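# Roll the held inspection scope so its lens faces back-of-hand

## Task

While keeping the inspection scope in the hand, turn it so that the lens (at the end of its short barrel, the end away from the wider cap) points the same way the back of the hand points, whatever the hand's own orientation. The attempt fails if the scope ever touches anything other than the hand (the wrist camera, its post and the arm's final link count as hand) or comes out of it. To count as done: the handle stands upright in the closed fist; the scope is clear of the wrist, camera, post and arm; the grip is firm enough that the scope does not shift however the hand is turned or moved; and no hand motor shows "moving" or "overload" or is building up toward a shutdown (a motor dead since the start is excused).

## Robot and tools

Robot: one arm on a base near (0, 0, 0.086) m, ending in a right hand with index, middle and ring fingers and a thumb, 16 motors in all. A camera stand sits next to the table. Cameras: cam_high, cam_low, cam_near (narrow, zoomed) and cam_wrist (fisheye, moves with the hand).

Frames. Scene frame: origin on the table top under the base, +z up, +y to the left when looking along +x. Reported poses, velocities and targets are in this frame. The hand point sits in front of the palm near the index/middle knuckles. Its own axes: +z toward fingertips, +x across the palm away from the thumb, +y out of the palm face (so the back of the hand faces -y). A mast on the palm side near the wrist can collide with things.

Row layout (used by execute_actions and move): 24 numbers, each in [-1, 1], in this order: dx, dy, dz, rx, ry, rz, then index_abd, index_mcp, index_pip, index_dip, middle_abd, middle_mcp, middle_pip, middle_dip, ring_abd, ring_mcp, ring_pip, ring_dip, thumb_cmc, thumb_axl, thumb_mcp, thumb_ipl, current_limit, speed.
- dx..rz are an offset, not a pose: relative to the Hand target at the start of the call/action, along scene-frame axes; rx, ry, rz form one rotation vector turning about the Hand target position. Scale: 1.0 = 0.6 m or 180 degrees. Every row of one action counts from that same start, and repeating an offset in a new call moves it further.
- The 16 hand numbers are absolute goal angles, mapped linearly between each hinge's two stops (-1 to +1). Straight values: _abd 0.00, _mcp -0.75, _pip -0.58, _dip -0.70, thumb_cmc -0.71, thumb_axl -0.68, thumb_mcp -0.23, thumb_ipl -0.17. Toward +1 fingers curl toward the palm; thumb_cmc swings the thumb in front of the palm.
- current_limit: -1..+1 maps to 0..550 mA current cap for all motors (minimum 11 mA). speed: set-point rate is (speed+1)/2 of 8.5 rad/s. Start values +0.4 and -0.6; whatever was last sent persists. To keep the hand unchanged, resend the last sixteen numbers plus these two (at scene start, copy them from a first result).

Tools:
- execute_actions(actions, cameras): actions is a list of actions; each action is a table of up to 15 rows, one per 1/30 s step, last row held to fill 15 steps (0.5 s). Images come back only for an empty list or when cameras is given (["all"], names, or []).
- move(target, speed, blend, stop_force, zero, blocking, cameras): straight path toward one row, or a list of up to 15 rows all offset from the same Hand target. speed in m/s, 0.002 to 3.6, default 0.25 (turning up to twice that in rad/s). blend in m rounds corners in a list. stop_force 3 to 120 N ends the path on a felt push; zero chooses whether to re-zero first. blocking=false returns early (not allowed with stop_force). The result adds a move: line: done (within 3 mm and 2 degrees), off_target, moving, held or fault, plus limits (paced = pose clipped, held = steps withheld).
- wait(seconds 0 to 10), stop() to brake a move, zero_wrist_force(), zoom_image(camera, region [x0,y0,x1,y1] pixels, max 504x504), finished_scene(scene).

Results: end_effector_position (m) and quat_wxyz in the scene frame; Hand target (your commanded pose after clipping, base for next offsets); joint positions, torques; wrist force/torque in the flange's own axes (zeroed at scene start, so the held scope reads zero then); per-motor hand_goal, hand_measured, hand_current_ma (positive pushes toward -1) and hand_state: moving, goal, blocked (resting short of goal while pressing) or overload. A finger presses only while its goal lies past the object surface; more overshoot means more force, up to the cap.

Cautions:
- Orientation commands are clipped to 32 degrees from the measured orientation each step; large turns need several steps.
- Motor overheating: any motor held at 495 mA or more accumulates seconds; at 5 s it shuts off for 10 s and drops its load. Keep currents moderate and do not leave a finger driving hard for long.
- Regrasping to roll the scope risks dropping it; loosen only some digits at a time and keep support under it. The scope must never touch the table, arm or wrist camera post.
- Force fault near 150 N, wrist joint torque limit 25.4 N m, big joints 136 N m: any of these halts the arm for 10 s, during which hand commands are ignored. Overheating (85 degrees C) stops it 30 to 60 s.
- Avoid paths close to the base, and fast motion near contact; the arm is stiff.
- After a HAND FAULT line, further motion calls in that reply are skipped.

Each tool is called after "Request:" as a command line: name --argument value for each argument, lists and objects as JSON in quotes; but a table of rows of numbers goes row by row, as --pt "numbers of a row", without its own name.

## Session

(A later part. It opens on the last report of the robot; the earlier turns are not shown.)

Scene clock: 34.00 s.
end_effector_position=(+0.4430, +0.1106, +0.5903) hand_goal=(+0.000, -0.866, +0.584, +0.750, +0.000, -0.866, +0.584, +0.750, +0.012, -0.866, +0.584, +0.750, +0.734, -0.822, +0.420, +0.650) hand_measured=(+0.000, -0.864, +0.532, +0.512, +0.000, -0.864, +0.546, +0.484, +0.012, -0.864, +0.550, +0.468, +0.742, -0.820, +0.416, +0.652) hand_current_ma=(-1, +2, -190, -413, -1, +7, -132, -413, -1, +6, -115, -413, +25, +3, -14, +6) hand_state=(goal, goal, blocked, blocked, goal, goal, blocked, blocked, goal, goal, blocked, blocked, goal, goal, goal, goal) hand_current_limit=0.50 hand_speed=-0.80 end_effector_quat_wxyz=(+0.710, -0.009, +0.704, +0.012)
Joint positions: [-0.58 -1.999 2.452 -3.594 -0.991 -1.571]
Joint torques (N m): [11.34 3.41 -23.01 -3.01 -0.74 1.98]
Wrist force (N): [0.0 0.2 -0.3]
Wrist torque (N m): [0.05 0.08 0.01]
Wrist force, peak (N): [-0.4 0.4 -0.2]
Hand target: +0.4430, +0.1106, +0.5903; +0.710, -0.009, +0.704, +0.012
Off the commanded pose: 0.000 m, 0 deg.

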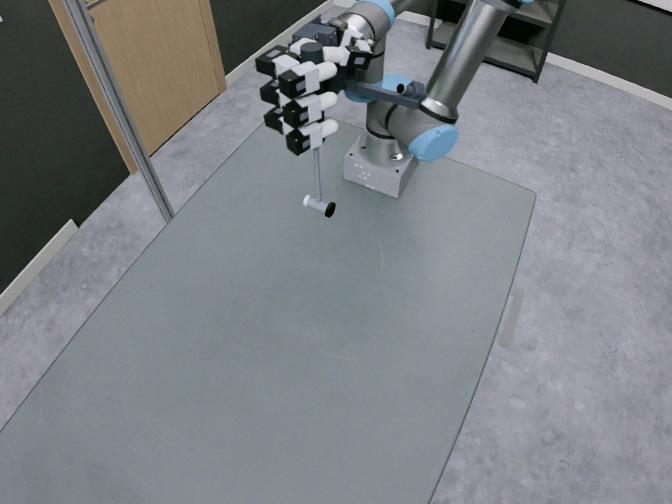

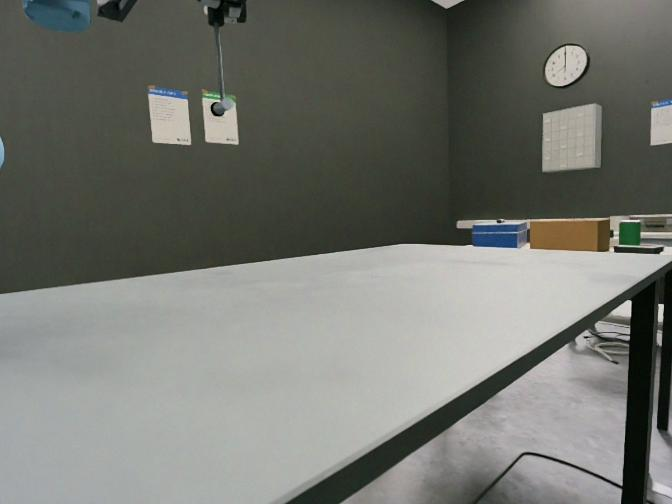

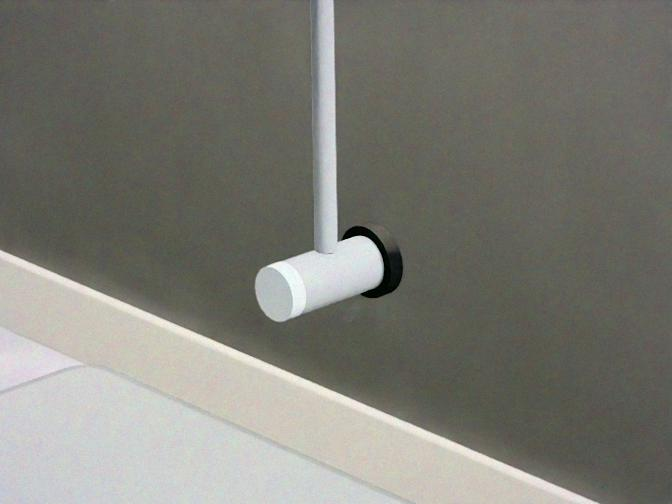

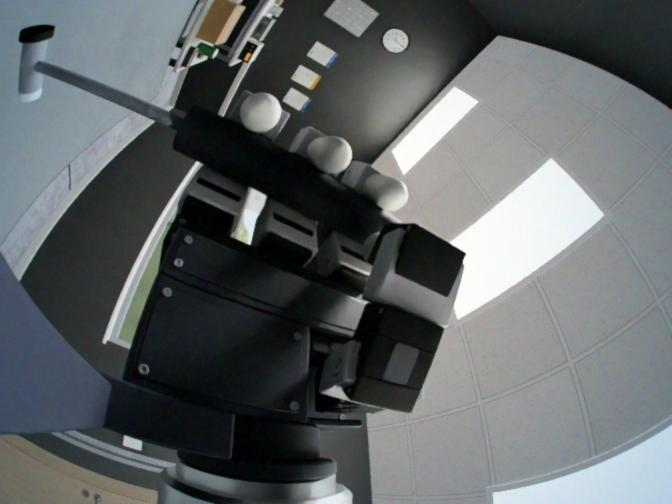

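Request:
execute_actions --actions '[[[0,0,0,0,0,0,0.0,-0.866,0.584,0.75,0,-0.866,0.584,0.75,0.012,-0.866,0.584,0.75,0.734,-0.822,0.45,0.56,0.5,-0.7]],[[0,0,0,0,0,0,0.0,-0.866,0.584,0.75,0,-0.866,0.584,0.75,0.012,-0.866,0.584,0.75,0.734,-0.822,0.48,0.48,0.5,-0.7]]]' --cameras '["cam_near","cam_wrist"]'

Scene clock: 35.57 s.
end_effector_position=(+0.4430, +0.1106, +0.5903) hand_goal=(+0.000, -0.866, +0.584, +0.750, +0.000, -0.866, +0.584, +0.750, +0.012, -0.866, +0.584, +0.750, +0.734, -0.822, +0.480, +0.480) hand_measured=(+0.000, -0.880, +0.518, +0.526, +0.000, -0.872, +0.540, +0.496, +0.014, -0.864, +0.550, +0.482, +0.742, -0.820, +0.474, +0.518) hand_current_ma=(-1, -47, -251, -413, +1, -15, -157, -413, +2, +6, -117, -413, +25, +4, -24, +185) hand_state=(goal, goal, blocked, blocked, goal, goal, blocked, blocked, goal, goal, blocked, blocked, goal, goal, goal, blocked) hand_current_limit=0.50 hand_speed=-0.70 end_effector_quat_wxyz=(+0.710, -0.009, +0.704, +0.012)
Joint positions: [-0.58 -1.999 2.452 -3.594 -0.991 -1.571]
Joint torques (N m): [11.73 4.79 -23.04 -2.89 -0.62 2.51]
Wrist force (N): [0.0 0.3 0.0]
Wrist torque (N m): [0.04 0.05 0.02]
Wrist force, peak (N): [-0.5 0.1 -0.2]
Hand target: +0.4430, +0.1106, +0.5903; +0.710, -0.009, +0.704, +0.012
Off the commanded pose: 0.000 m, 0 deg.
Images, in order (width x height): cam_near 672x504, cam_wrist 672x504.

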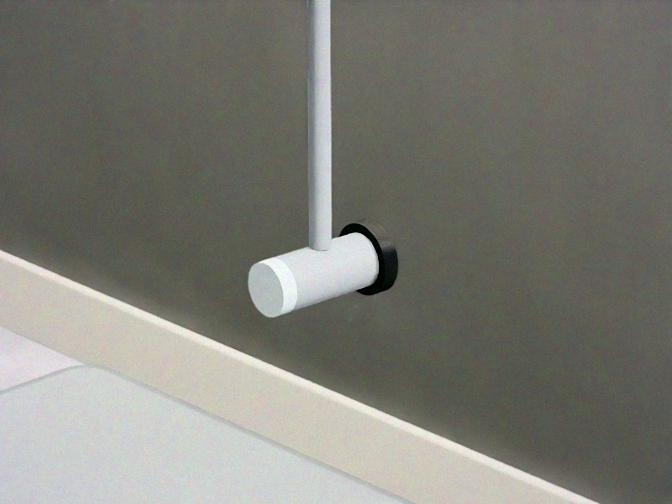

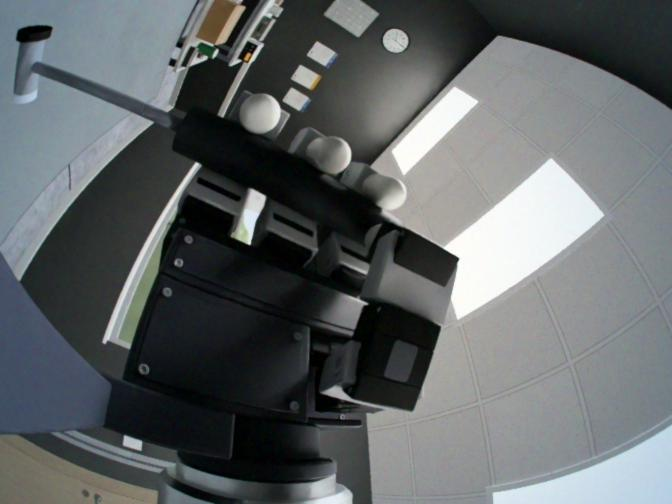

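Request:
execute_actions --actions '[[[0,0,0,0,0,0,0.0,-0.866,0.584,0.75,0,-0.866,0.584,0.75,0.012,-0.866,0.584,0.75,0.734,-0.822,0.49,0.44,0.65,-0.7]]]' --cameras '["all"]'

Request:
zoom_image --camera "cam_wrist" --region '[0, 0, 200, 150]'

Request:
zoom_image --camera "cam_high" --region '[240, 10, 400, 220]'

Scene clock: 36.73 s.
end_effector_position=(+0.4430, +0.1106, +0.5903) hand_goal=(+0.000, -0.866, +0.584, +0.750, +0.000, -0.866, +0.584, +0.750, +0.012, -0.866, +0.584, +0.750, +0.734, -0.822, +0.490, +0.440) hand_measured=(+0.002, -0.888, +0.506, +0.536, +0.002, -0.876, +0.532, +0.506, +0.014, -0.864, +0.548, +0.490, +0.742, -0.822, +0.484, +0.498) hand_current_ma=(+2, -73, -302, -454, +3, -27, -186, -454, +4, +6, -122, -454, +25, +2, -21, +303) hand_state=(goal, blocked, blocked, blocked, goal, goal, blocked, blocked, goal, goal, blocked, blocked, goal, goal, goal, blocked) hand_current_limit=0.65 hand_speed=-0.70 end_effector_quat_wxyz=(+0.710, -0.009, +0.704, +0.012)
Joint positions: [-0.58 -1.999 2.452 -3.594 -0.991 -1.571]
Joint torques (N m): [12.47 4.22 -24.06 -3 -0.93 2.91]
Wrist force (N): [0.1 0.1 0.2]
Wrist torque (N m): [-0.01 0.03 0.03]
Wrist force, peak (N): [-0.6 0.3 -0.2]
Hand target: +0.4430, +0.1106, +0.5903; +0.710, -0.009, +0.704, +0.012
Off the commanded pose: 0.000 m, 0 deg.

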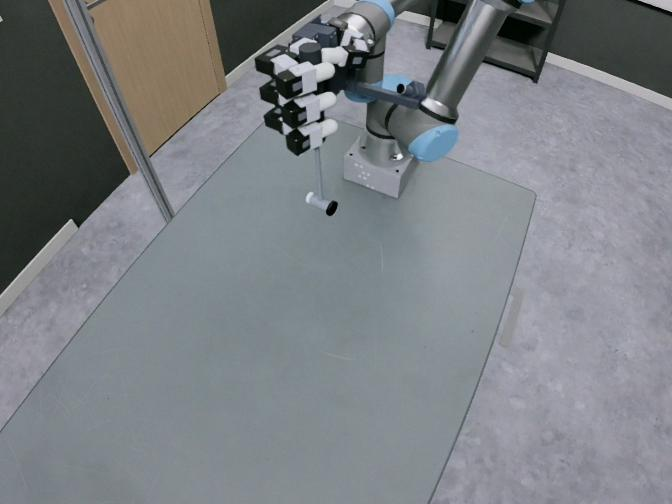

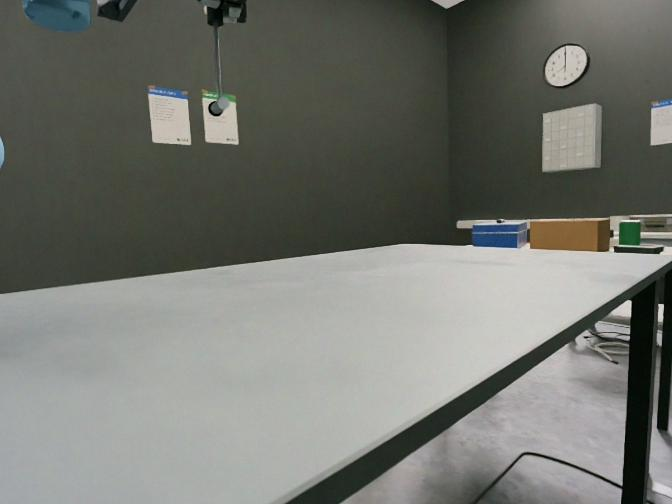

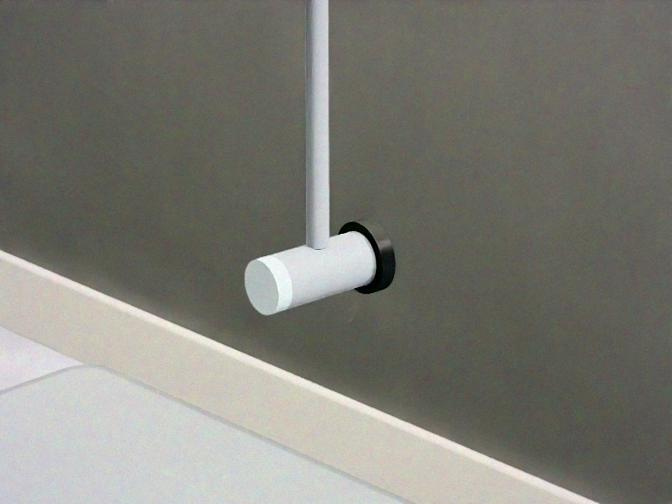

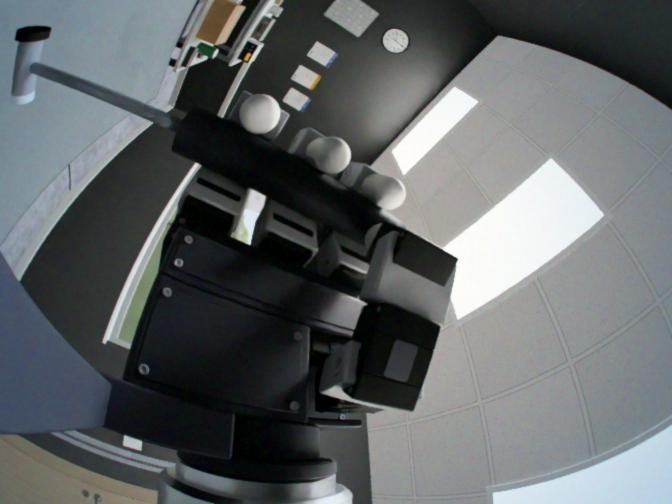

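Scaled by 2.520 from the camera's 672x504 image, which has a finer 960x720 frame.

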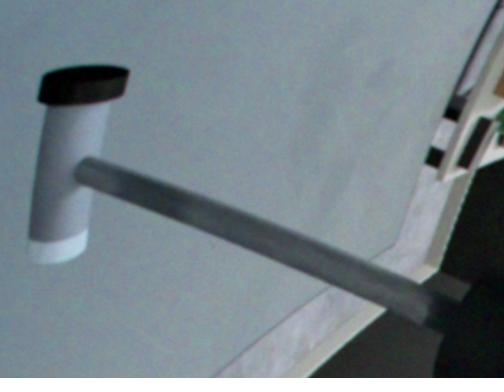

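Scaled by 2.400 from the camera's 672x504 image, which has a finer 960x720 frame.

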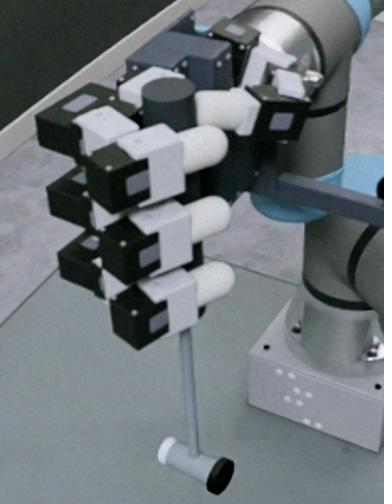

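Request:
finished_scene --scene 1

The scene is finished: the task was done.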